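# Drive the loose lacing bar screw tight with the driver

## Task

Use the power driver to run the lacing bar's loose screw on right_arm's side (already sitting in its hole; the bar's far end is already fixed to the rack) fully home, until the driver cuts out at its set torque. The driver spins only while its spring-loaded socket stays pressed well in, so keep pressing after the head as it sinks. Hold it by its rubber grip, aligned with the screw; a weak hold lets the tool spin in the hand instead of cutting out. Its light rings stay lit after a torque cut-out and go dark after any other kind of stop. At the end both bar ends must be fastened. The rack is free-standing: tipping it more than a little fails the task, and it must finish where it began.

## Robot and tools

ROBOT. Two arms, left_arm and right_arm. Each carries a five-fingered hand (index, middle, ring, thumb). right_arm has a right hand; left_arm has its mirror-image left hand. Base poses in the scene frame: left_arm (+0.012, +0.340, 0) m, quat_wxyz (+1.000, 0, 0, -0.008); right_arm (+0.048, -0.288, 0) m, quat_wxyz (+1.000, 0, 0, +0.008). A camera stand is bolted to the floor behind the arms. Loose objects may get an occasional brief nudge.

FRAMES. Scene frame: origin at table-top height, halfway between the nominal bases; +x out over the table, +z up, +y toward left_arm. Arm names do not match image sides. Fixed cameras and the table use the scene frame. Hand poses, velocities, targets and wrist-camera poses are reported in each arm's own base frame. Reported hand position and orientation can be a few cm off, more at long reach.

HAND POINT AXES (right hand): +z along straight fingers toward the tips; +x across the palm, away from the thumb; +y out of the palm face, which sits at y = -0.062 m, z -0.110 to -0.049. Knuckles at z = -0.017, tips 0.139 m beyond. Finger centrelines at y = -0.076: index 0.023 m toward the thumb, middle 0.023 and ring 0.068 m away from it. Straight thumb: tip end 0.154 m toward the thumb side at y = -0.075, z = -0.092; root 0.013 m thumb-side, y = -0.075, z = -0.079; its tip never rises above z = +0.017. Rubber caps cover the last 0.03 m of each digit; the rest is hard plastic. A rigid mast on the palm side at the wrist (x +0.05 to +0.10, z -0.16 to -0.11, out to y = +0.06) can strike things. Tip centres (y, z) with all finger hinges at 0, 30, 60 degrees: (-0.076, +0.112), (+0.020, +0.046), (-0.001, -0.049). thumb_cmc at 90, rest straight: (+0.055, -0.092), 0.014 m thumb-side; then thumb_mcp and thumb_ipl at 45: (-0.011, -0.008). The left hand is the same in its own axes, but its +x points toward the thumb, so mast x values flip sign. right_arm's elbow sags under load: command higher until the hand reaches the height wanted.

execute_actions. Argument "actions": a list (may be empty) of actions; each action is a list of up to 15 rows; each row is exactly 48 numbers in [-1, 1], always covering both arms. Each row is one 1/30 s step; a short action repeats its last row to fill 15 steps (0.5 s). Row layout: 0-5 left_arm dx, dy, dz, rx, ry, rz; 6-21 left hand hinge goals; 22 left current_limit; 23 left speed; 24-29 right_arm dx..rz; 30-45 right hand hinge goals; 46 right current_limit; 47 right speed.
Arm numbers are offsets, not poses: measured from that arm's Hand target as it stood when the action began, along the arm's base axes, turning about the target position. Every row counts from that same start, but the next action starts from the new target, so repeated offsets add up. Scale: 1.0 = 0.6 m or 180 degrees; rx, ry, rz form one rotation vector; a translation longer than 1.0 is shortened along its direction. Each step, orientation is clipped to 40 degrees from the measured one; damped IK favours position. The hand often stops short of the target; an all-zero action re-requests it, or send the missing distance. Tiny moves may not start. To stop pushing on something, command the target back beyond the hand point. Near the waist axis, small wrist moves can swing the whole arm.
Hand numbers are absolute goal angles, linear between each hinge's stops (angle at +1, at -1; straight value). Order: index_abd, index_mcp, index_pip, index_dip, middle_abd, middle_mcp, middle_pip, middle_dip, ring_abd, ring_mcp, ring_pip, ring_dip, thumb_cmc, thumb_axl, thumb_mcp, thumb_ipl. _abd (+60, -60; 0.00) swings a finger away from the thumb; _mcp (+128, -18; -0.75), _pip (+108, -29; -0.58), _dip (+117, -21; -0.70) curl toward the palm. thumb_cmc (+120, -20; -0.71) brings the thumb in front of the palm; thumb_axl (+140, -27; -0.68) rolls it about its straight line; thumb_mcp (+109, -69; -0.23) and thumb_ipl (+108, -77; -0.17) bend it (toward +z with axl straight). A 0 is a real goal; to leave a hand alone resend its hand_goal, hand_current_limit and hand_speed. current_limit: -1 = 0 mA to +1 = 550 mA, floor 11 mA; low values may not lift a finger. speed: (speed + 1)/2 of 8.5 rad/s. Start values +0.4 and -0.6; settings persist. A finger presses only while its goal lies past the object's surface.
"cameras": names, ["all"], or []; omitted/null gives all only with empty actions. An unknown name voids the call.

zoom_image: camera (cam_head_left, cam_head_right, cam_high, cam_low, cam_left_wrist, cam_right_wrist) and region [x0, y0, x1, y1] in pixels from the top-left, at most 504 by 504, on that camera's newest image. Sizes: head, high, low cameras 896x504; wrist cameras 672x504.

finished_scene: optional scene = 1. Irreversible; replying without a tool call also ends the scene. The goal must hold with the robot not helping.

RESULTS. end_effector_position (m) and end_effector_quat_wxyz in base frame; Hand target (next offsets start here); joint velocities marked within noise when still; joint torques (positive toward larger joint position; numbers 3 and 4 wrap at ±28 N m; readings include arm weight, offsets, noise). Per motor: hand_goal, hand_measured, hand_current_ma (positive pushes toward -1), hand_state (moving, goal, blocked, overload). A motor at 495 mA or more for 5 s shuts off for 10 s; one overloaded from the first reading stays dead. During any arm stop, new hand numbers are discarded. Joint ranges (rad): waist ±2.880, shoulder 0 to 3.142, elbow 0 to 3.019 (straight 2.964), wrist pitch -1.693 to 1.571, wrist yaw ±1.571, wrist roll ±2.094. MOTOR HOT appears at 85 °C; at 100 °C the arm drops (OVER-TEMPERATURE FAULT, 30-60 s or more); holding loads, stretching out or pushing unreachable targets heat motors. A call returns once still, up to 3 s after its last action; the robot holds the last command between calls.

AVOID: dropping or releasing moving parts, slams, hard hits or pushes on fixed or heavy things, anything falling off the table, tipping the rack, and contact or gripping between the two hands.

Each tool is called after "Emit:" in YAML: its name, and indented under it one key for each argument.

## Session

Emit:
execute_actions:
  actions: []

Scene clock: 0.00 s.
left_arm: end_effector_position=(-0.1893, +0.2114, +0.2092) hand_goal=(+0.000, -0.754, -0.576, -0.696, +0.000, -0.754, -0.576, -0.696, +0.000, -0.754, -0.576, -0.696, -0.714, -0.678, -0.226, -0.168) hand_measured=(+0.000, -0.754, -0.576, -0.696, +0.000, -0.754, -0.576, -0.696, +0.000, -0.754, -0.576, -0.696, -0.714, -0.678, -0.226, -0.168) hand_current_ma=(+0, +0, +0, +0, +0, +0, +0, +0, +0, +0, +0, +0, +0, +0, +0, +0) hand_state=(goal, goal, goal, goal, goal, goal, goal, goal, goal, goal, goal, goal, goal, goal, goal, goal) hand_current_limit=0.40 hand_speed=-0.60 end_effector_quat_wxyz=(-0.054, +0.088, +0.993, +0.062) | right_arm: end_effector_position=(+0.4869, -0.1640, +0.3675) hand_goal=(+0.000, -0.754, -0.576, -0.696, +0.000, -0.754, -0.576, -0.696, +0.000, -0.754, -0.576, -0.696, -0.714, -0.678, -0.226, -0.168) hand_measured=(+0.000, -0.754, -0.576, -0.696, +0.000, -0.754, -0.576, -0.696, +0.000, -0.754, -0.576, -0.696, -0.714, -0.678, -0.226, -0.168) hand_current_ma=(+0, +0, +0, +0, +0, +0, +0, +0, +0, +0, +0, +0, +0, +0, +0, +0) hand_state=(goal, goal, goal, goal, goal, goal, goal, goal, goal, goal, goal, goal, goal, goal, goal, goal) hand_current_limit=0.40 hand_speed=-0.60 end_effector_quat_wxyz=(-0.265, +0.877, +0.157, +0.368)
Joint positions: left_arm=[2.594 0.783 0.771 -1.407 0.063 1.195] | right_arm=[-0.488 1.366 1.55 -1.39 -0.889 0.904]
Joint velocities: within noise
Joint torques (N m): no reading
Heat: left arm: hottest waist 27 °C; right arm: hottest wrist pitch 27 °C.
Hand target: left_arm -0.1933, +0.2177, +0.2248; -0.071, +0.095, +0.990, +0.073 | right_arm +0.4926, -0.1616, +0.3880; -0.255, +0.870, +0.172, +0.385

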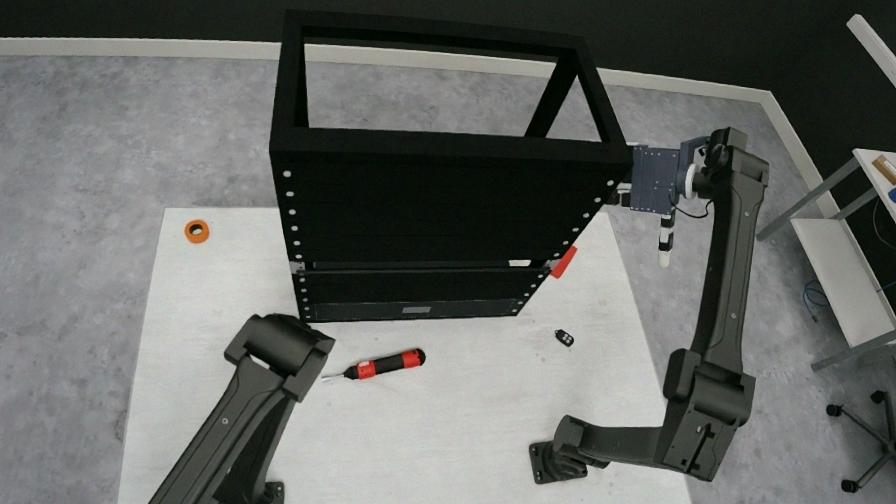

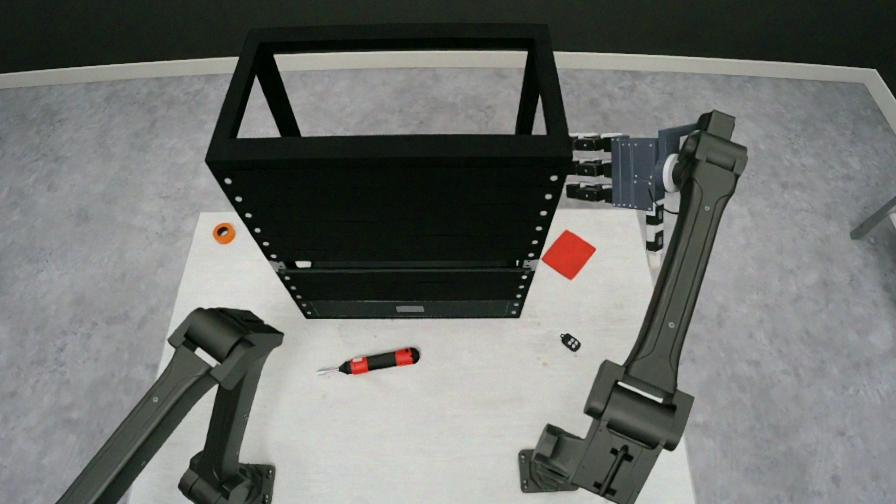

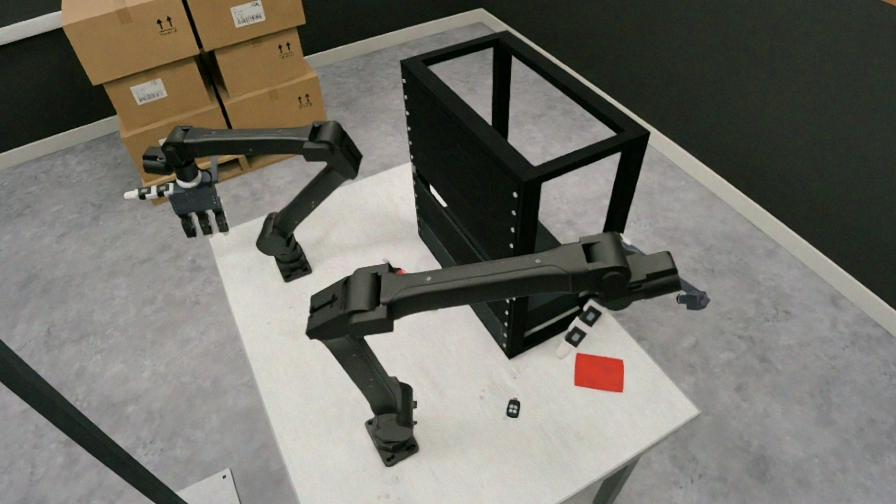

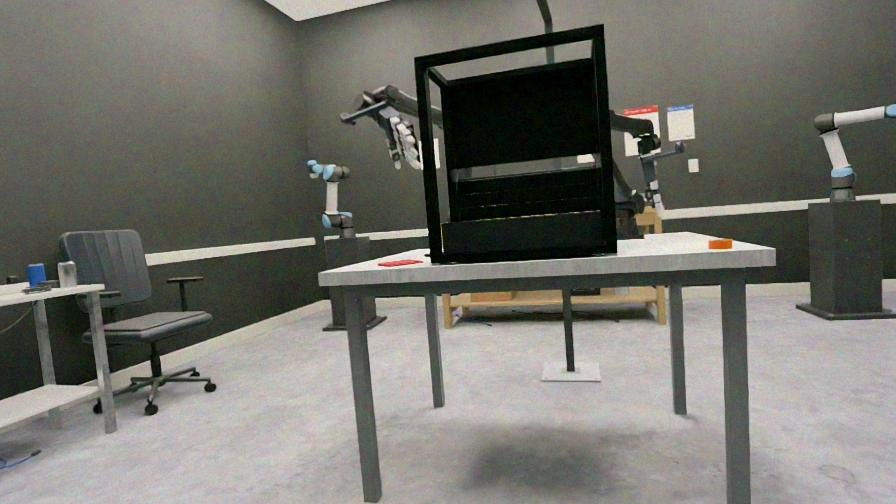

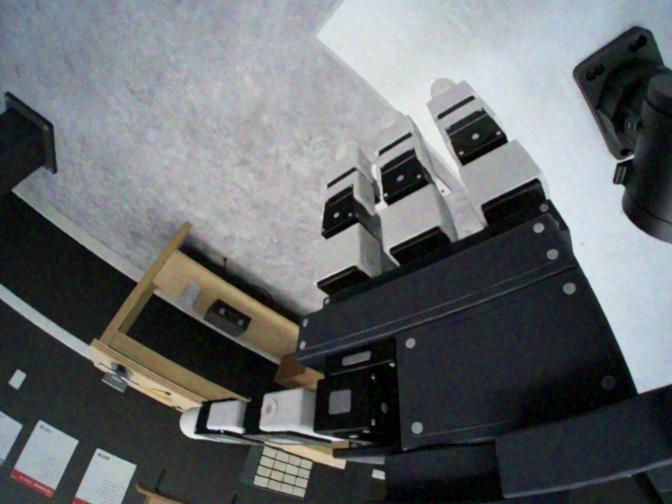

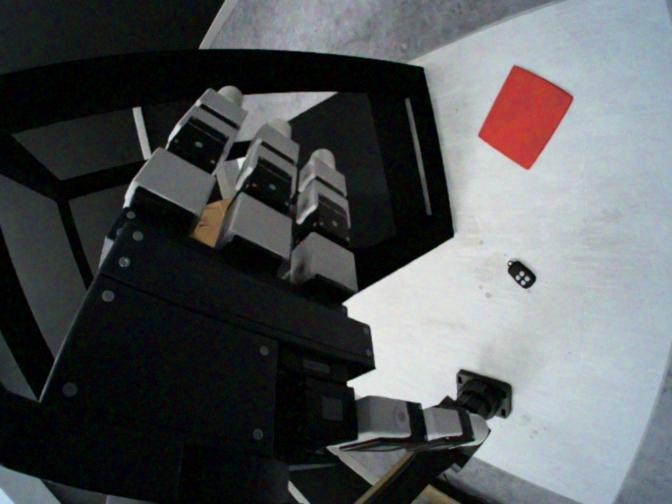

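Emit:
zoom_image:
  camera: "cam_head_left"
  region: [260, 220, 600, 400]

Emit:
zoom_image:
  camera: "cam_head_right"
  region: [480, 230, 600, 300]

Emit:
zoom_image:
  camera: "cam_head_right"
  region: [300, 330, 440, 400]

Emit:
zoom_image:
  camera: "cam_high"
  region: [400, 160, 560, 360]

Scaled by 1.482 from the camera's 896x504 image, which has a finer 1280x720 frame.

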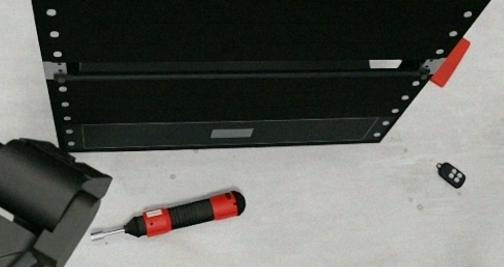

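Scaled by 4.200 from the camera's 896x504 image, which has a finer 1280x720 frame.

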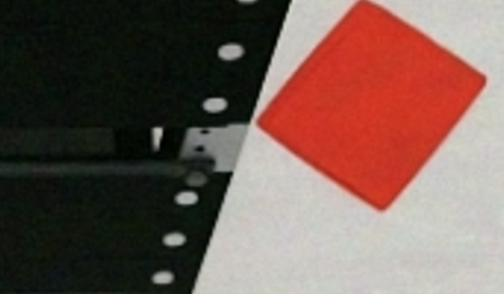

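Scaled by 3.600 from the camera's 896x504 image, which has a finer 1280x720 frame.

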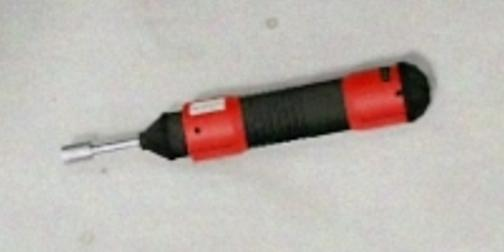

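Scaled by 2.520 from the camera's 896x504 image, which has a finer 1280x720 frame.

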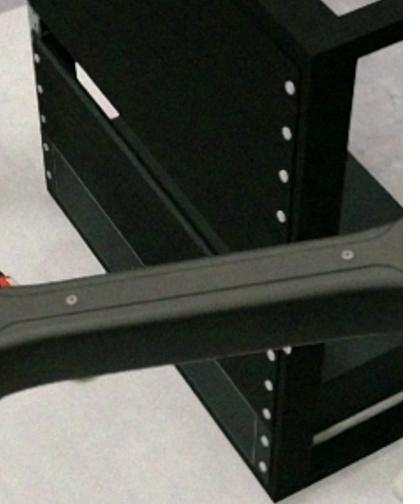

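Emit:
zoom_image:
  camera: "cam_low"
  region: [400, 10, 660, 280]

Emit:
zoom_image:
  camera: "cam_head_right"
  region: [180, 220, 360, 340]

Emit:
zoom_image:
  camera: "cam_head_left"
  region: [500, 220, 620, 340]

Emit:
zoom_image:
  camera: "cam_high"
  region: [400, 200, 440, 260]

Scaled by 1.867 from the camera's 896x504 image, which has a finer 1280x720 frame.

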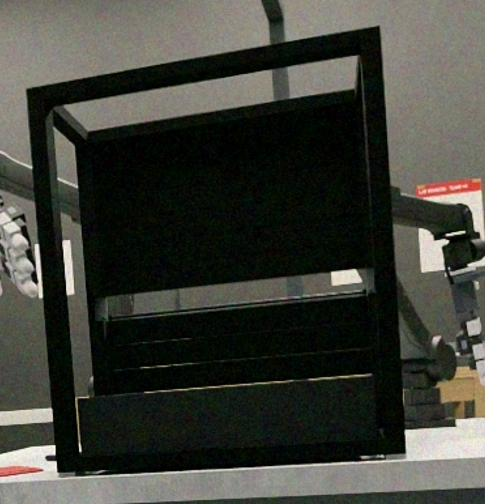

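Scaled by 2.800 from the camera's 896x504 image, which has a finer 1280x720 frame.

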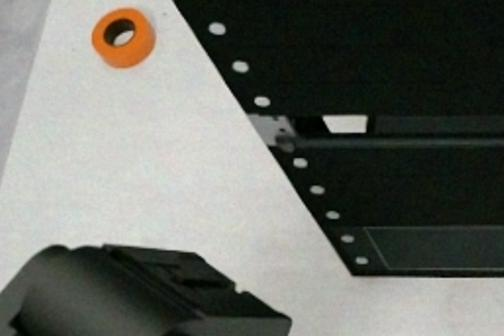

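Scaled by 4.200 from the camera's 896x504 image, which has a finer 1280x720 frame.

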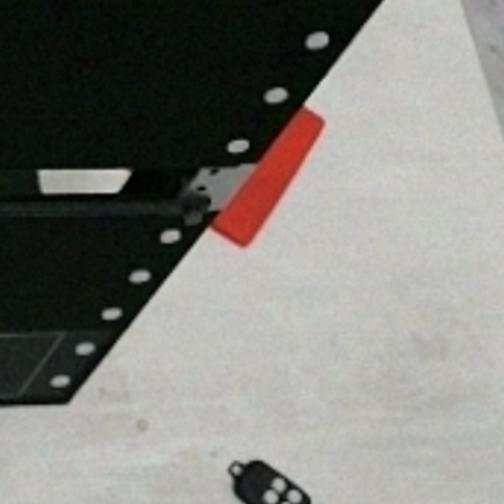

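Scaled by 8.400 from the camera's 896x504 image, which has a finer 1280x720 frame.

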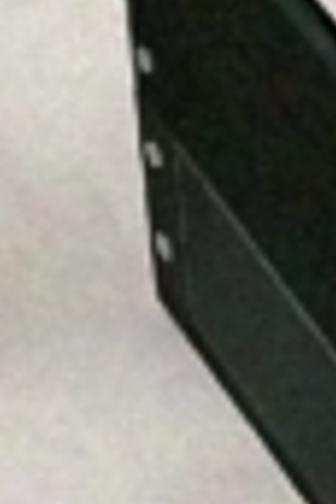

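Emit:
execute_actions:
  actions:
    - [[0,0,0,0,0,0, 0,-0.754,-0.576,-0.696,0,-0.754,-0.576,-0.696,0,-0.754,-0.576,-0.696,-0.714,-0.678,-0.226,-0.168,0.4,-0.6, -0.081,0.01,0.01,-0.049,0.036,0.018, 0,-0.754,-0.576,-0.696,0,-0.754,-0.576,-0.696,0,-0.754,-0.576,-0.696,0.571,-0.678,-0.226,-0.168,0.4,-0.6]]
    - [[0,0,0,0,0,0, 0,-0.754,-0.576,-0.696,0,-0.754,-0.576,-0.696,0,-0.754,-0.576,-0.696,-0.714,-0.678,-0.226,-0.168,0.4,-0.6, -0.081,0.02,0.01,-0.049,0.036,0.018, 0,-0.754,-0.576,-0.696,0,-0.754,-0.576,-0.696,0,-0.754,-0.576,-0.696,0.571,-0.678,-0.226,-0.168,0.4,-0.6]]
    - [[0,0,0,0,0,0, 0,-0.754,-0.576,-0.696,0,-0.754,-0.576,-0.696,0,-0.754,-0.576,-0.696,-0.714,-0.678,-0.226,-0.168,0.4,-0.6, -0.081,0.027,0.01,-0.049,0.036,0.018, 0,-0.754,-0.576,-0.696,0,-0.754,-0.576,-0.696,0,-0.754,-0.576,-0.696,0.571,-0.678,-0.226,-0.168,0.4,-0.6]]
    - [[0,0,0,0,0,0, 0,-0.754,-0.576,-0.696,0,-0.754,-0.576,-0.696,0,-0.754,-0.576,-0.696,-0.714,-0.678,-0.226,-0.168,0.4,-0.6, -0.081,0.027,0.01,-0.049,0.036,0.018, 0,-0.754,-0.576,-0.696,0,-0.754,-0.576,-0.696,0,-0.754,-0.576,-0.696,0.571,-0.678,-0.226,-0.168,0.4,-0.6]]
    - [[0,0,0,0,0,0, 0,-0.754,-0.576,-0.696,0,-0.754,-0.576,-0.696,0,-0.754,-0.576,-0.696,-0.714,-0.678,-0.226,-0.168,0.4,-0.6, -0.081,0.027,0.01,-0.049,0.036,0.018, 0,-0.754,-0.576,-0.696,0,-0.754,-0.576,-0.696,0,-0.754,-0.576,-0.696,0.571,-0.678,-0.226,-0.168,0.4,-0.6]]
  cameras: ["cam_head_left","cam_head_right","cam_high","cam_right_wrist"]

Scene clock: 180.97 s.
left_arm: end_effector_position=(-0.1893, +0.2114, +0.2092) hand_goal=(+0.000, -0.754, -0.576, -0.696, +0.000, -0.754, -0.576, -0.696, +0.000, -0.754, -0.576, -0.696, -0.714, -0.678, -0.226, -0.168) hand_measured=(+0.000, -0.754, -0.576, -0.696, +0.000, -0.754, -0.576, -0.696, +0.000, -0.754, -0.576, -0.696, -0.714, -0.678, -0.224, -0.168) hand_current_ma=(+0, +0, +0, +0, +0, +0, +0, +0, +0, +0, +0, +0, +0, +0, +1, +0) hand_state=(goal, goal, goal, goal, goal, goal, goal, goal, goal, goal, goal, goal, goal, goal, goal, goal) hand_current_limit=0.40 hand_speed=-0.60 end_effector_quat_wxyz=(-0.054, +0.088, +0.993, +0.062) | right_arm: end_effector_position=(+0.2518, -0.0964, +0.4140) hand_goal=(+0.000, -0.754, -0.576, -0.696, +0.000, -0.754, -0.576, -0.696, +0.000, -0.754, -0.576, -0.696, +0.570, -0.678, -0.226, -0.168) hand_measured=(-0.002, -0.754, -0.576, -0.696, +0.000, -0.754, -0.576, -0.696, -0.002, -0.754, -0.576, -0.696, +0.564, -0.678, -0.224, -0.168) hand_current_ma=(+0, +0, +0, +0, +0, +0, +0, +0, +0, +0, +0, +0, +0, +0, +0, +0) hand_state=(goal, goal, goal, goal, goal, goal, goal, goal, goal, goal, goal, goal, goal, goal, goal, goal) hand_current_limit=0.40 hand_speed=-0.60 end_effector_quat_wxyz=(+0.094, +0.925, +0.328, +0.165)
Joint positions: left_arm=[2.594 0.783 0.771 -1.407 0.063 1.195] | right_arm=[-0.032 0.76 1.265 -1.697 0.053 0.846]
Joint torques (N m): left_arm=[1.85 0.21 12.75 0.75 0.11 -0.07] | right_arm=[-0.44 -0.56 8.32 0.58 0.32 0.1]
Heat: left arm: hottest elbow 43 °C; right arm: hottest elbow 45 °C.
Hand target: left_arm -0.1933, +0.2177, +0.2248; -0.071, +0.095, +0.990, +0.073 | right_arm +0.2496, -0.0950, +0.4180; -0.001, +0.940, +0.342, +0.004
Off the commanded pose: left_arm 0.017 m, 3 deg | right_arm 0.005 m, 22 deg.
joint sent to its limit (right arm) — joint 4 (wrist pitch), lower limit. The joint targets are off in position and orientation.
Images, in order (width x height): cam_head_left 896x504, cam_head_right 896x504, cam_high 896x504, cam_right_wrist 672x504.

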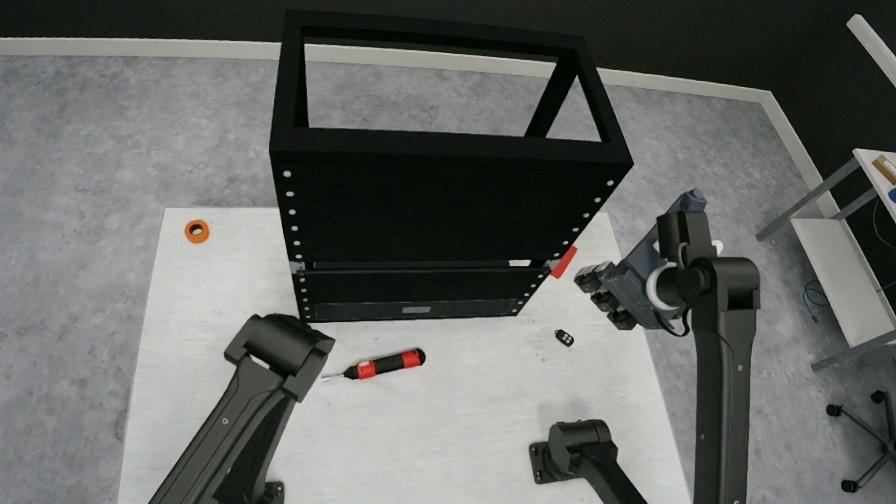

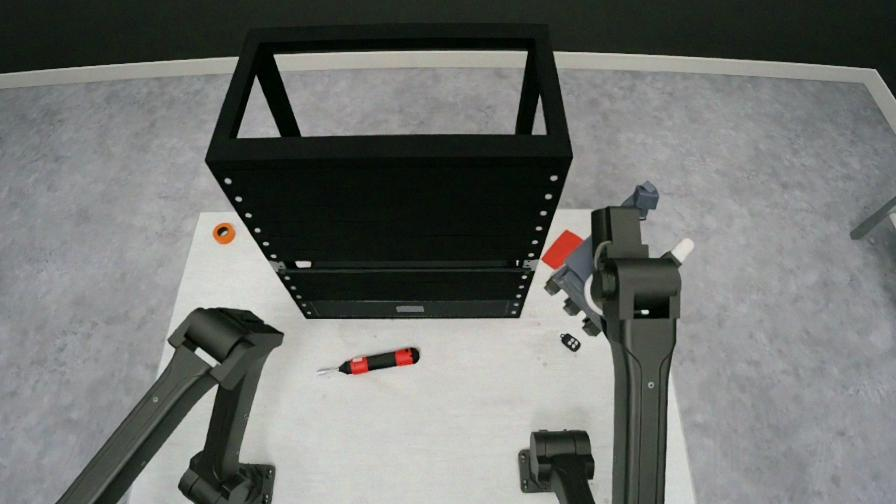

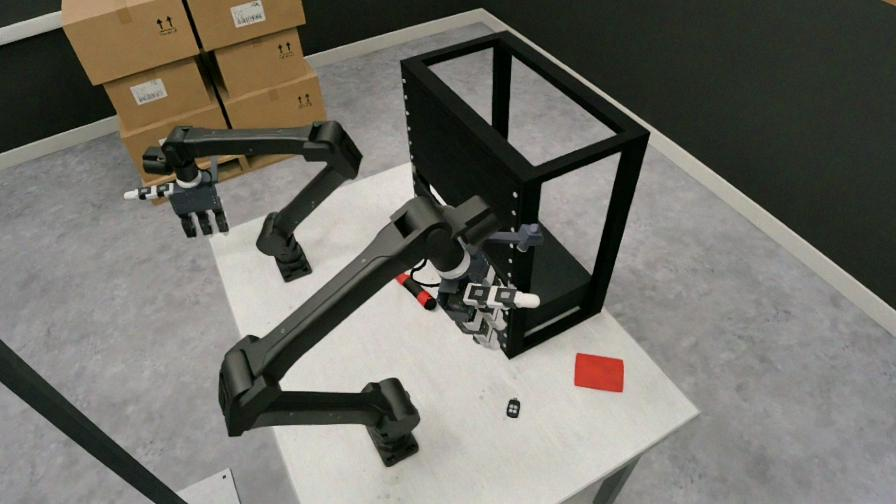

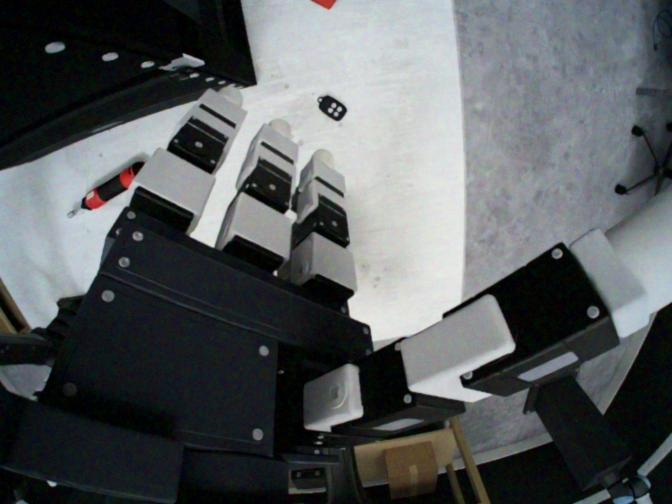

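Emit:
execute_actions:
  actions:
    - [[0,0,0,0,0,0, 0,-0.754,-0.576,-0.696,0,-0.754,-0.576,-0.696,0,-0.754,-0.576,-0.696,-0.714,-0.678,-0.226,-0.168,0.4,-0.6, -0.12,0.04,0,0,0,0.1, 0,-0.754,-0.576,-0.696,0,-0.754,-0.576,-0.696,0,-0.754,-0.576,-0.696,0.571,-0.678,-0.226,-0.168,0.4,-0.6]]
    - [[0,0,0,0,0,0, 0,-0.754,-0.576,-0.696,0,-0.754,-0.576,-0.696,0,-0.754,-0.576,-0.696,-0.714,-0.678,-0.226,-0.168,0.4,-0.6, -0.03,0.12,0,0,0,0.14, 0,-0.754,-0.576,-0.696,0,-0.754,-0.576,-0.696,0,-0.754,-0.576,-0.696,0.571,-0.678,-0.226,-0.168,0.4,-0.6]]
    - [[0,0,0,0,0,0, 0,-0.754,-0.576,-0.696,0,-0.754,-0.576,-0.696,0,-0.754,-0.576,-0.696,-0.714,-0.678,-0.226,-0.168,0.4,-0.6, 0,0.16,-0.02,0,0,0.14, 0,-0.754,-0.576,-0.696,0,-0.754,-0.576,-0.696,0,-0.754,-0.576,-0.696,0.571,-0.678,-0.226,-0.168,0.4,-0.6]]
    - [[0,0,0,0,0,0, 0,-0.754,-0.576,-0.696,0,-0.754,-0.576,-0.696,0,-0.754,-0.576,-0.696,-0.714,-0.678,-0.226,-0.168,0.4,-0.6, 0,0.16,-0.05,0,0,0.15, 0,-0.754,-0.576,-0.696,0,-0.754,-0.576,-0.696,0,-0.754,-0.576,-0.696,0.571,-0.678,-0.226,-0.168,0.4,-0.6]]
    - [[0,0,0,0,0,0, 0,-0.754,-0.576,-0.696,0,-0.754,-0.576,-0.696,0,-0.754,-0.576,-0.696,-0.714,-0.678,-0.226,-0.168,0.4,-0.6, 0.05,0.16,-0.05,0,0,0.15, 0,-0.754,-0.576,-0.696,0,-0.754,-0.576,-0.696,0,-0.754,-0.576,-0.696,0.571,-0.678,-0.226,-0.168,0.4,-0.6]]
    - [[0,0,0,0,0,0, 0,-0.754,-0.576,-0.696,0,-0.754,-0.576,-0.696,0,-0.754,-0.576,-0.696,-0.714,-0.678,-0.226,-0.168,0.4,-0.6, 0.05,0.16,-0.05,0,0,0.148, 0,-0.754,-0.576,-0.696,0,-0.754,-0.576,-0.696,0,-0.754,-0.576,-0.696,0.571,-0.678,-0.226,-0.168,0.4,-0.6]]
  cameras: ["cam_head_left","cam_head_right","cam_high","cam_right_wrist"]

Scene clock: 207.33 s.
left_arm: end_effector_position=(-0.1893, +0.2114, +0.2092) hand_goal=(+0.000, -0.754, -0.576, -0.696, +0.000, -0.754, -0.576, -0.696, +0.000, -0.754, -0.576, -0.696, -0.714, -0.678, -0.226, -0.168) hand_measured=(+0.000, -0.754, -0.576, -0.696, +0.000, -0.754, -0.576, -0.696, +0.000, -0.754, -0.576, -0.696, -0.714, -0.678, -0.224, -0.168) hand_current_ma=(+0, +0, +0, +0, +0, +0, +0, +0, +0, +0, +0, +0, +0, +0, +1, +0) hand_state=(goal, goal, goal, goal, goal, goal, goal, goal, goal, goal, goal, goal, goal, goal, goal, goal) hand_current_limit=0.40 hand_speed=-0.60 end_effector_quat_wxyz=(-0.054, +0.088, +0.993, +0.062) | right_arm: end_effector_position=(+0.2107, +0.3792, +0.2877) hand_goal=(+0.000, -0.754, -0.576, -0.696, +0.000, -0.754, -0.576, -0.696, +0.000, -0.754, -0.576, -0.696, +0.570, -0.678, -0.226, -0.168) hand_measured=(-0.002, -0.754, -0.576, -0.696, -0.002, -0.754, -0.576, -0.696, -0.002, -0.754, -0.576, -0.696, +0.568, -0.678, -0.222, -0.168) hand_current_ma=(+0, +0, +0, +0, +0, +0, +0, +0, +0, +0, +0, +0, +0, +0, +0, +0) hand_state=(goal, goal, goal, goal, goal, goal, goal, goal, goal, goal, goal, goal, goal, goal, goal, goal) hand_current_limit=0.40 hand_speed=-0.60 end_effector_quat_wxyz=(-0.014, -0.077, +0.997, -0.025)
Joint positions: left_arm=[2.594 0.783 0.771 -1.407 0.063 1.195] | right_arm=[0.972 1.304 1.372 -1.696 0.009 -0.752]
Joint torques (N m): left_arm=[2.14 0.26 12.93 0.91 0.11 -0.1] | right_arm=[-2.2 -8.06 12.34 -0.46 -0.25 -0.07]
Heat: left arm: hottest elbow 44 °C; right arm: hottest elbow 42 °C.
Hand target: left_arm -0.1933, +0.2177, +0.2248; -0.071, +0.095, +0.990, +0.073 | right_arm +0.2196, +0.3850, +0.3160; -0.004, -0.079, +0.997, +0.000
Off the commanded pose: left_arm 0.017 m, 3 deg | right_arm 0.030 m, 3 deg.
joint sent to its limit (right arm) — joint 4 (wrist pitch), lower limit. The joint targets are off in position, not in orientation.
Images, in order (width x height): cam_head_left 896x504, cam_head_right 896x504, cam_high 896x504, cam_right_wrist 672x504.

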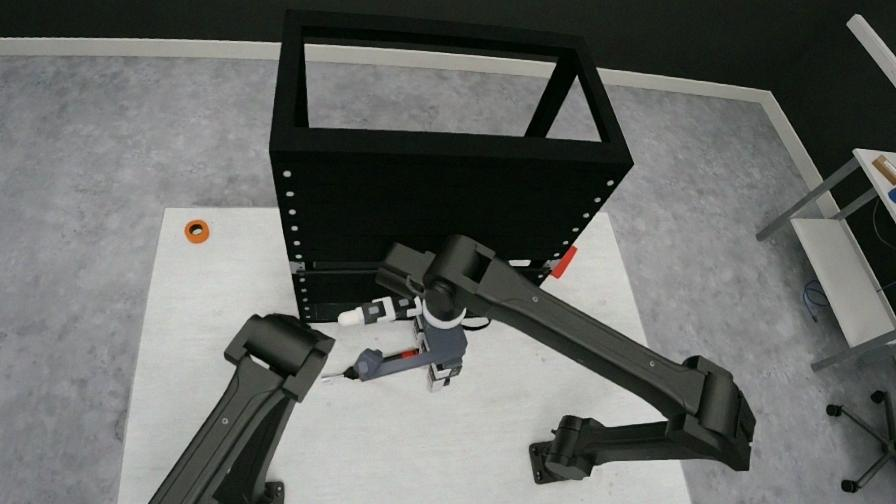

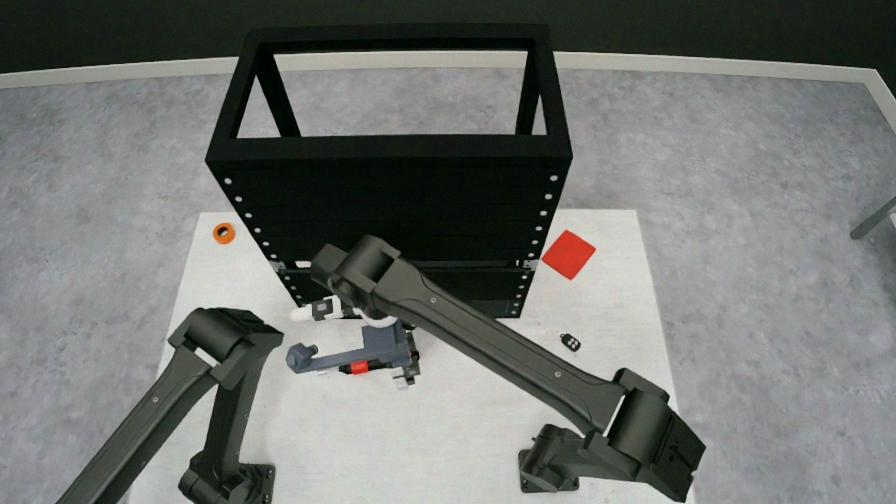

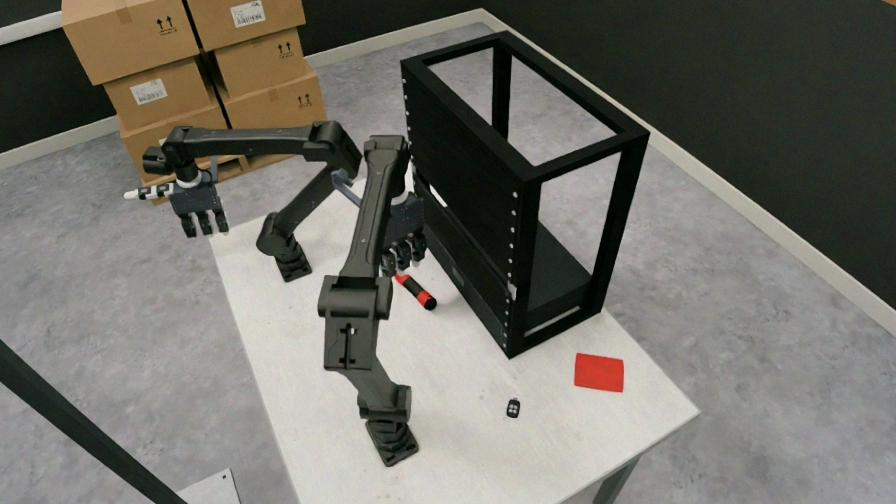

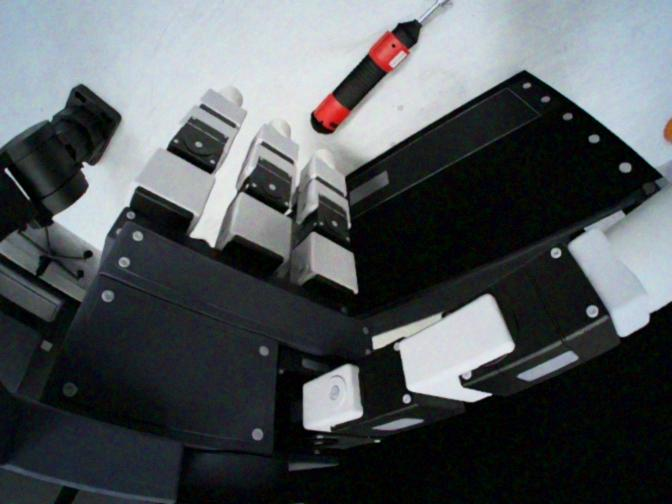

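Emit:
execute_actions:
  actions:
    - [[0,0,0,0,0,0, 0,-0.754,-0.576,-0.696,0,-0.754,-0.576,-0.696,0,-0.754,-0.576,-0.696,-0.714,-0.678,-0.226,-0.168,0.4,-0.6, 0.038,0.02,-0.06,0,0,0, -0.167,-0.754,-0.576,-0.696,0.167,-0.754,-0.576,-0.696,0.167,-0.754,-0.576,-0.696,0.571,-0.678,-0.226,-0.168,0.4,-0.6]]
    - [[0,0,0,0,0,0, 0,-0.754,-0.576,-0.696,0,-0.754,-0.576,-0.696,0,-0.754,-0.576,-0.696,-0.714,-0.678,-0.226,-0.168,0.4,-0.6, 0.037,0.02,-0.06,0,0,0, -0.167,-0.754,-0.576,-0.696,0.167,-0.754,-0.576,-0.696,0.167,-0.754,-0.576,-0.696,0.571,-0.678,-0.226,-0.168,0.4,-0.6]]
    - [[0,0,0,0,0,0, 0,-0.754,-0.576,-0.696,0,-0.754,-0.576,-0.696,0,-0.754,-0.576,-0.696,-0.714,-0.678,-0.226,-0.168,0.4,-0.6, 0,0,-0.056,0,0,0, -0.167,-0.754,-0.576,-0.696,0.167,-0.754,-0.576,-0.696,0.167,-0.754,-0.576,-0.696,0.571,-0.678,-0.226,-0.168,0.4,-0.6]]
  cameras: ["cam_head_left","cam_head_right","cam_high","cam_right_wrist"]

Scene clock: 234.87 s.
left_arm: end_effector_position=(-0.1893, +0.2114, +0.2092) hand_goal=(+0.000, -0.754, -0.576, -0.696, +0.000, -0.754, -0.576, -0.696, +0.000, -0.754, -0.576, -0.696, -0.714, -0.678, -0.226, -0.168) hand_measured=(+0.000, -0.754, -0.576, -0.696, +0.000, -0.754, -0.576, -0.696, +0.000, -0.754, -0.576, -0.696, -0.714, -0.678, -0.224, -0.168) hand_current_ma=(+0, +0, +0, +0, +0, +0, +0, +0, +0, +0, +0, +0, +0, +0, +1, +0) hand_state=(goal, goal, goal, goal, goal, goal, goal, goal, goal, goal, goal, goal, goal, goal, goal, goal) hand_current_limit=0.40 hand_speed=-0.60 end_effector_quat_wxyz=(-0.054, +0.088, +0.993, +0.062) | right_arm: end_effector_position=(+0.2363, +0.3860, +0.2365) hand_goal=(-0.168, -0.754, -0.576, -0.696, +0.166, -0.754, -0.576, -0.696, +0.166, -0.754, -0.576, -0.696, +0.570, -0.678, -0.226, -0.168) hand_measured=(-0.164, -0.754, -0.576, -0.696, +0.162, -0.754, -0.576, -0.696, +0.160, -0.754, -0.576, -0.696, +0.568, -0.678, -0.222, -0.168) hand_current_ma=(+0, +0, +0, +0, +0, +0, +0, +0, +0, +0, +0, +0, +0, +0, +0, +0) hand_state=(goal, goal, goal, goal, goal, goal, goal, goal, goal, goal, goal, goal, goal, goal, goal, goal) hand_current_limit=0.40 hand_speed=-0.60 end_effector_quat_wxyz=(-0.017, -0.071, +0.997, -0.023)
Joint positions: left_arm=[2.594 0.783 0.771 -1.407 0.063 1.195] | right_arm=[0.926 1.357 1.286 -1.558 0.004 -0.786]
Joint torques (N m): left_arm=[2.26 0.09 12.85 0.88 0.07 -0.06] | right_arm=[-1.49 -8.7 8.38 0.64 -0.08 0.04]
Heat: left arm: hottest elbow 44 °C; right arm: hottest elbow 41 °C.
Hand target: left_arm -0.1933, +0.2177, +0.2248; -0.071, +0.095, +0.990, +0.073 | right_arm +0.2364, +0.3938, +0.2422; -0.009, -0.077, +0.997, -0.010
Off the commanded pose: left_arm 0.017 m, 3 deg | right_arm 0.010 m, 2 deg.
led back after a hold (right arm): the arm was led back toward your command in small steps, so it may still be short of it.
pose unreachable (right arm): on one or more control steps of this call, first in action 1 (counted from 0), this arm could not follow its commanded pose, so it was not sent that pose on those steps. It may still have moved: this result reports where it is.
cause: moving toward the commanded pose would bring a part of the arm too close to another arm (a part of this arm just beyond joint 6 (wrist roll) and a part of the left arm just beyond its joint 2 (shoulder), 19 mm apart when this arm was first held).
Images, in order (width x height): cam_head_left 896x504, cam_head_right 896x504, cam_high 896x504, cam_right_wrist 672x504.

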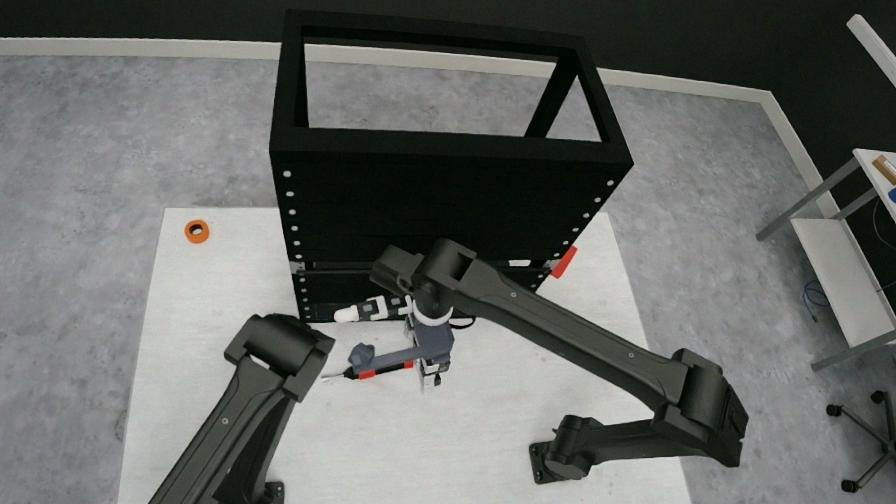

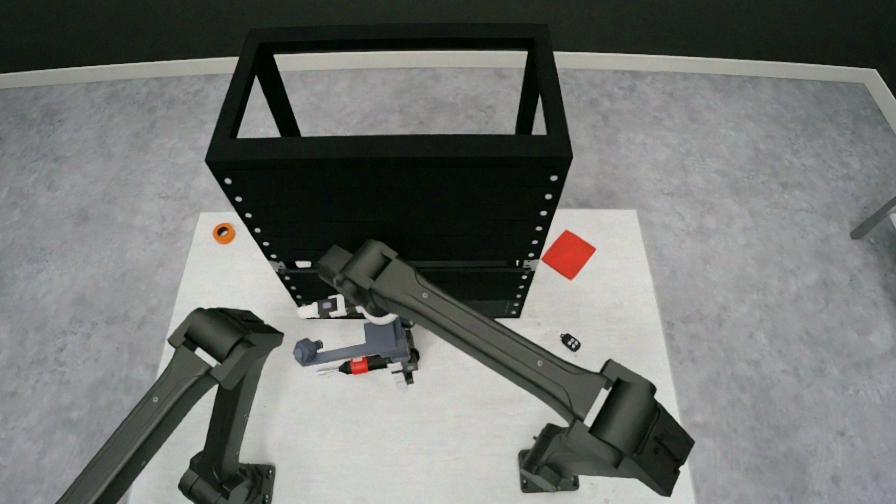

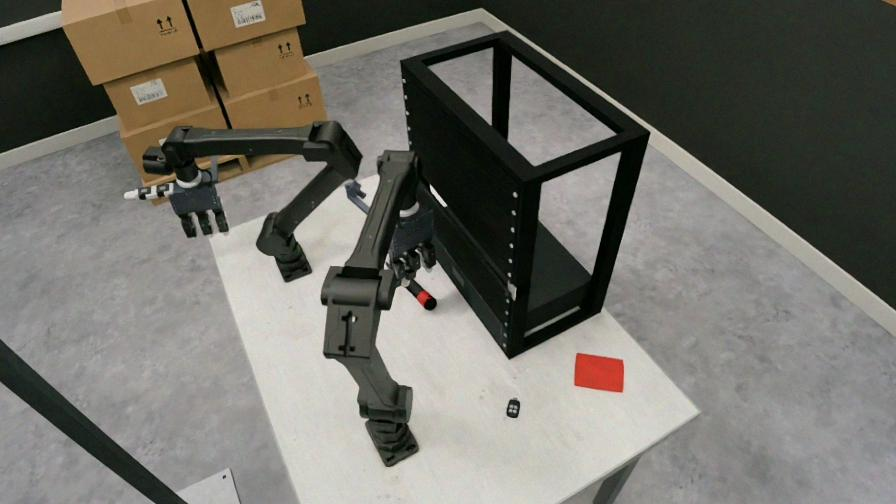

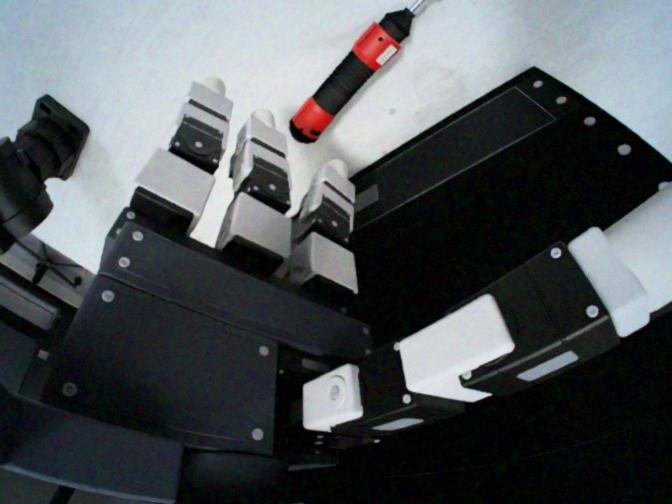

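Emit:
execute_actions:
  actions:
    - [[-0.05,0.055,0.03,0,0,0, 0,-0.754,-0.576,-0.696,0,-0.754,-0.576,-0.696,0,-0.754,-0.576,-0.696,-0.714,-0.678,-0.226,-0.168,0.4,-0.6, 0,0,0,0,0,0, -0.167,-0.754,-0.576,-0.696,0.167,-0.754,-0.576,-0.696,0.167,-0.754,-0.576,-0.696,0.571,-0.678,-0.226,-0.168,0.4,-0.6]]
    - [[-0.05,0.055,0.03,0,0,0, 0,-0.754,-0.576,-0.696,0,-0.754,-0.576,-0.696,0,-0.754,-0.576,-0.696,-0.714,-0.678,-0.226,-0.168,0.4,-0.6, 0,0,0,0,0,0, -0.167,-0.754,-0.576,-0.696,0.167,-0.754,-0.576,-0.696,0.167,-0.754,-0.576,-0.696,0.571,-0.678,-0.226,-0.168,0.4,-0.6]]
    - [[-0.05,0.055,0.03,0,0,0, 0,-0.754,-0.576,-0.696,0,-0.754,-0.576,-0.696,0,-0.754,-0.576,-0.696,-0.714,-0.678,-0.226,-0.168,0.4,-0.6, 0,0,0,0,0,0, -0.167,-0.754,-0.576,-0.696,0.167,-0.754,-0.576,-0.696,0.167,-0.754,-0.576,-0.696,0.571,-0.678,-0.226,-0.168,0.4,-0.6]]
    - [[-0.05,0.055,0.03,0,0,0, 0,-0.754,-0.576,-0.696,0,-0.754,-0.576,-0.696,0,-0.754,-0.576,-0.696,-0.714,-0.678,-0.226,-0.168,0.4,-0.6, 0,0,0,0,0,0, -0.167,-0.754,-0.576,-0.696,0.167,-0.754,-0.576,-0.696,0.167,-0.754,-0.576,-0.696,0.571,-0.678,-0.226,-0.168,0.4,-0.6]]
  cameras: ["cam_head_left","cam_high"]

Scene clock: 250.73 s.
left_arm: end_effector_position=(-0.3058, +0.3373, +0.2714) hand_goal=(+0.000, -0.754, -0.576, -0.696, +0.000, -0.754, -0.576, -0.696, +0.000, -0.754, -0.576, -0.696, -0.714, -0.678, -0.226, -0.168) hand_measured=(+0.000, -0.754, -0.576, -0.696, +0.000, -0.754, -0.576, -0.696, +0.000, -0.754, -0.576, -0.696, -0.714, -0.678, -0.224, -0.168) hand_current_ma=(+0, +0, +0, +0, +0, +0, +0, +0, +0, +0, +0, +0, +0, +0, +1, +0) hand_state=(goal, goal, goal, goal, goal, goal, goal, goal, goal, goal, goal, goal, goal, goal, goal, goal) hand_current_limit=0.40 hand_speed=-0.60 end_effector_quat_wxyz=(-0.054, +0.097, +0.992, +0.060) | right_arm: end_effector_position=(+0.2363, +0.3860, +0.2365) hand_goal=(-0.168, -0.754, -0.576, -0.696, +0.166, -0.754, -0.576, -0.696, +0.166, -0.754, -0.576, -0.696, +0.570, -0.678, -0.226, -0.168) hand_measured=(-0.164, -0.754, -0.576, -0.696, +0.162, -0.754, -0.576, -0.696, +0.160, -0.754, -0.576, -0.696, +0.568, -0.678, -0.222, -0.168) hand_current_ma=(+0, +0, +0, +0, +0, +0, +0, +0, +0, +0, +0, +0, +0, +0, +0, +0) hand_state=(goal, goal, goal, goal, goal, goal, goal, goal, goal, goal, goal, goal, goal, goal, goal, goal) hand_current_limit=0.40 hand_speed=-0.60 end_effector_quat_wxyz=(-0.017, -0.071, +0.997, -0.023)
Joint positions: left_arm=[2.467 1.26 1.239 -1.393 0.042 1.087] | right_arm=[0.926 1.357 1.286 -1.558 0.004 -0.786]
Joint torques (N m): left_arm=[2.08 -5.54 15.54 0.25 -0.06 -0.15] | right_arm=[-1.44 -8.47 8.4 0.69 -0.1 0.04]
Heat: left arm: hottest elbow 45 °C; right arm: hottest elbow 41 °C.
Hand target: left_arm -0.3133, +0.3497, +0.2968; -0.071, +0.095, +0.990, +0.073 | right_arm +0.2364, +0.3938, +0.2422; -0.009, -0.077, +0.997, -0.010
Off the commanded pose: left_arm 0.029 m, 2 deg | right_arm 0.010 m, 2 deg.
Images, in order (width x height): cam_head_left 896x504, cam_high 896x504.

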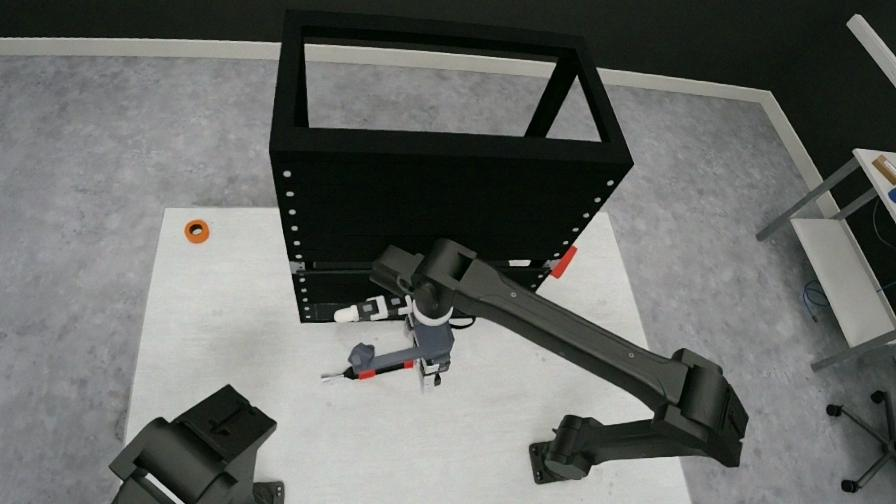

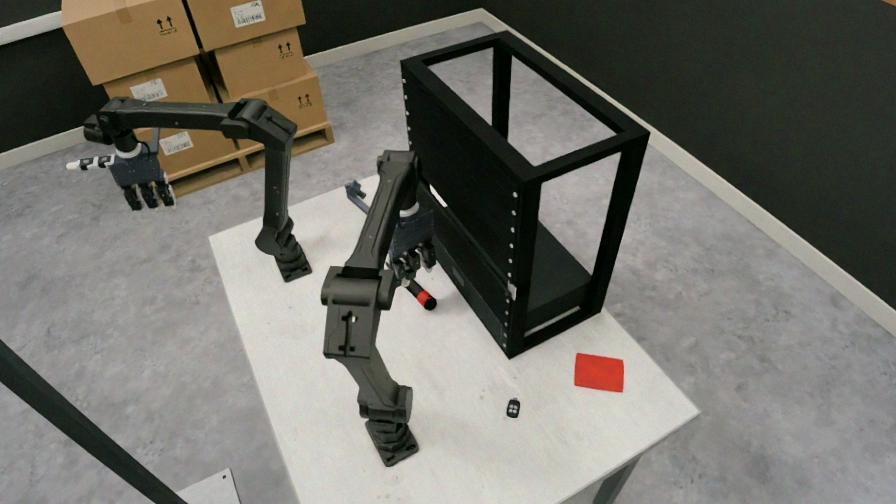

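Emit:
execute_actions:
  actions:
    - [[0,0,0,0,0,0, 0,-0.754,-0.576,-0.696,0,-0.754,-0.576,-0.696,0,-0.754,-0.576,-0.696,-0.714,-0.678,-0.226,-0.168,0.4,-0.6, 0.044,0.01,-0.06,0,0,0, -0.167,-0.754,-0.576,-0.696,0.167,-0.754,-0.576,-0.696,0.167,-0.754,-0.576,-0.696,0.571,-0.678,-0.226,-0.168,0.4,-0.6]]
    - [[0,0,0,0,0,0, 0,-0.754,-0.576,-0.696,0,-0.754,-0.576,-0.696,0,-0.754,-0.576,-0.696,-0.714,-0.678,-0.226,-0.168,0.4,-0.6, 0,0.003,-0.06,0,0,0, -0.167,-0.754,-0.576,-0.696,0.167,-0.754,-0.576,-0.696,0.167,-0.754,-0.576,-0.696,0.571,-0.678,-0.226,-0.168,0.4,-0.6]]
  cameras: ["cam_right_wrist","cam_high"]

Emit:
zoom_image:
  camera: "cam_high"
  region: [360, 200, 460, 320]

Scene clock: 261.07 s.
left_arm: end_effector_position=(-0.3058, +0.3373, +0.2714) hand_goal=(+0.000, -0.754, -0.576, -0.696, +0.000, -0.754, -0.576, -0.696, +0.000, -0.754, -0.576, -0.696, -0.714, -0.678, -0.226, -0.168) hand_measured=(+0.000, -0.754, -0.576, -0.696, +0.000, -0.754, -0.576, -0.696, +0.000, -0.754, -0.576, -0.696, -0.714, -0.678, -0.224, -0.168) hand_current_ma=(+0, +0, +0, +0, +0, +0, +0, +0, +0, +0, +0, +0, +0, +0, +1, +0) hand_state=(goal, goal, goal, goal, goal, goal, goal, goal, goal, goal, goal, goal, goal, goal, goal, goal) hand_current_limit=0.40 hand_speed=-0.60 end_effector_quat_wxyz=(-0.054, +0.097, +0.992, +0.060) | right_arm: end_effector_position=(+0.2553, +0.3985, +0.1663) hand_goal=(-0.168, -0.754, -0.576, -0.696, +0.166, -0.754, -0.576, -0.696, +0.166, -0.754, -0.576, -0.696, +0.570, -0.678, -0.226, -0.168) hand_measured=(-0.164, -0.754, -0.576, -0.696, +0.162, -0.754, -0.576, -0.696, +0.162, -0.754, -0.576, -0.696, +0.568, -0.678, -0.222, -0.168) hand_current_ma=(+0, +0, +0, +0, +0, +0, +0, +0, +0, +0, +0, +0, +0, +0, +0, +0) hand_state=(goal, goal, goal, goal, goal, goal, goal, goal, goal, goal, goal, goal, goal, goal, goal, goal) hand_current_limit=0.40 hand_speed=-0.60 end_effector_quat_wxyz=(-0.016, -0.076, +0.997, -0.021)
Joint positions: left_arm=[2.467 1.26 1.239 -1.393 0.042 1.087] | right_arm=[0.905 1.441 1.183 -1.366 0.004 -0.818]
Joint torques (N m): left_arm=[1.2 -4.72 15.53 0.2 -0.08 -0.14] | right_arm=[-1.9 -9.05 8.17 0.53 -0.04 -0.08]
Heat: left arm: hottest elbow 45 °C; right arm: hottest elbow 41 °C.
Hand target: left_arm -0.3133, +0.3497, +0.2968; -0.071, +0.095, +0.990, +0.073 | right_arm +0.2628, +0.4016, +0.1702; -0.009, -0.077, +0.997, -0.010
Off the commanded pose: left_arm 0.029 m, 2 deg | right_arm 0.009 m, 2 deg.
Images, in order (width x height): cam_high 896x504, cam_right_wrist 672x504.

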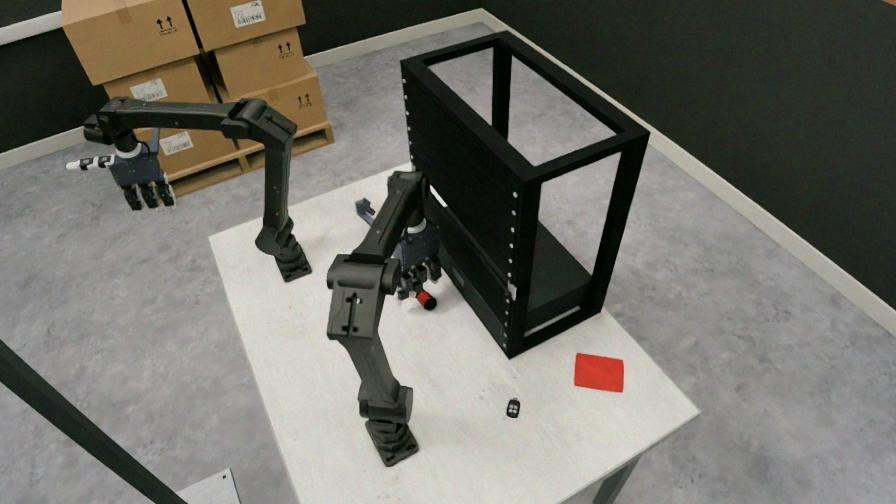

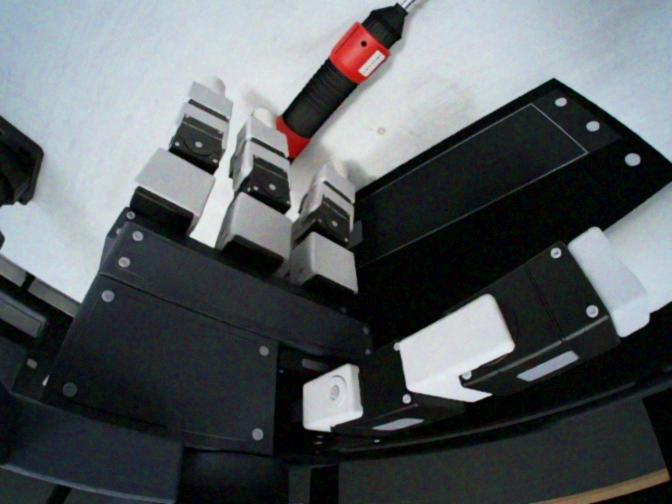

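Scaled by 4.200 from the camera's 896x504 image, which has a finer 1280x720 frame.

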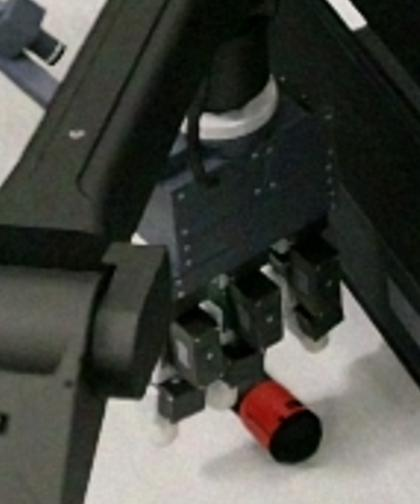

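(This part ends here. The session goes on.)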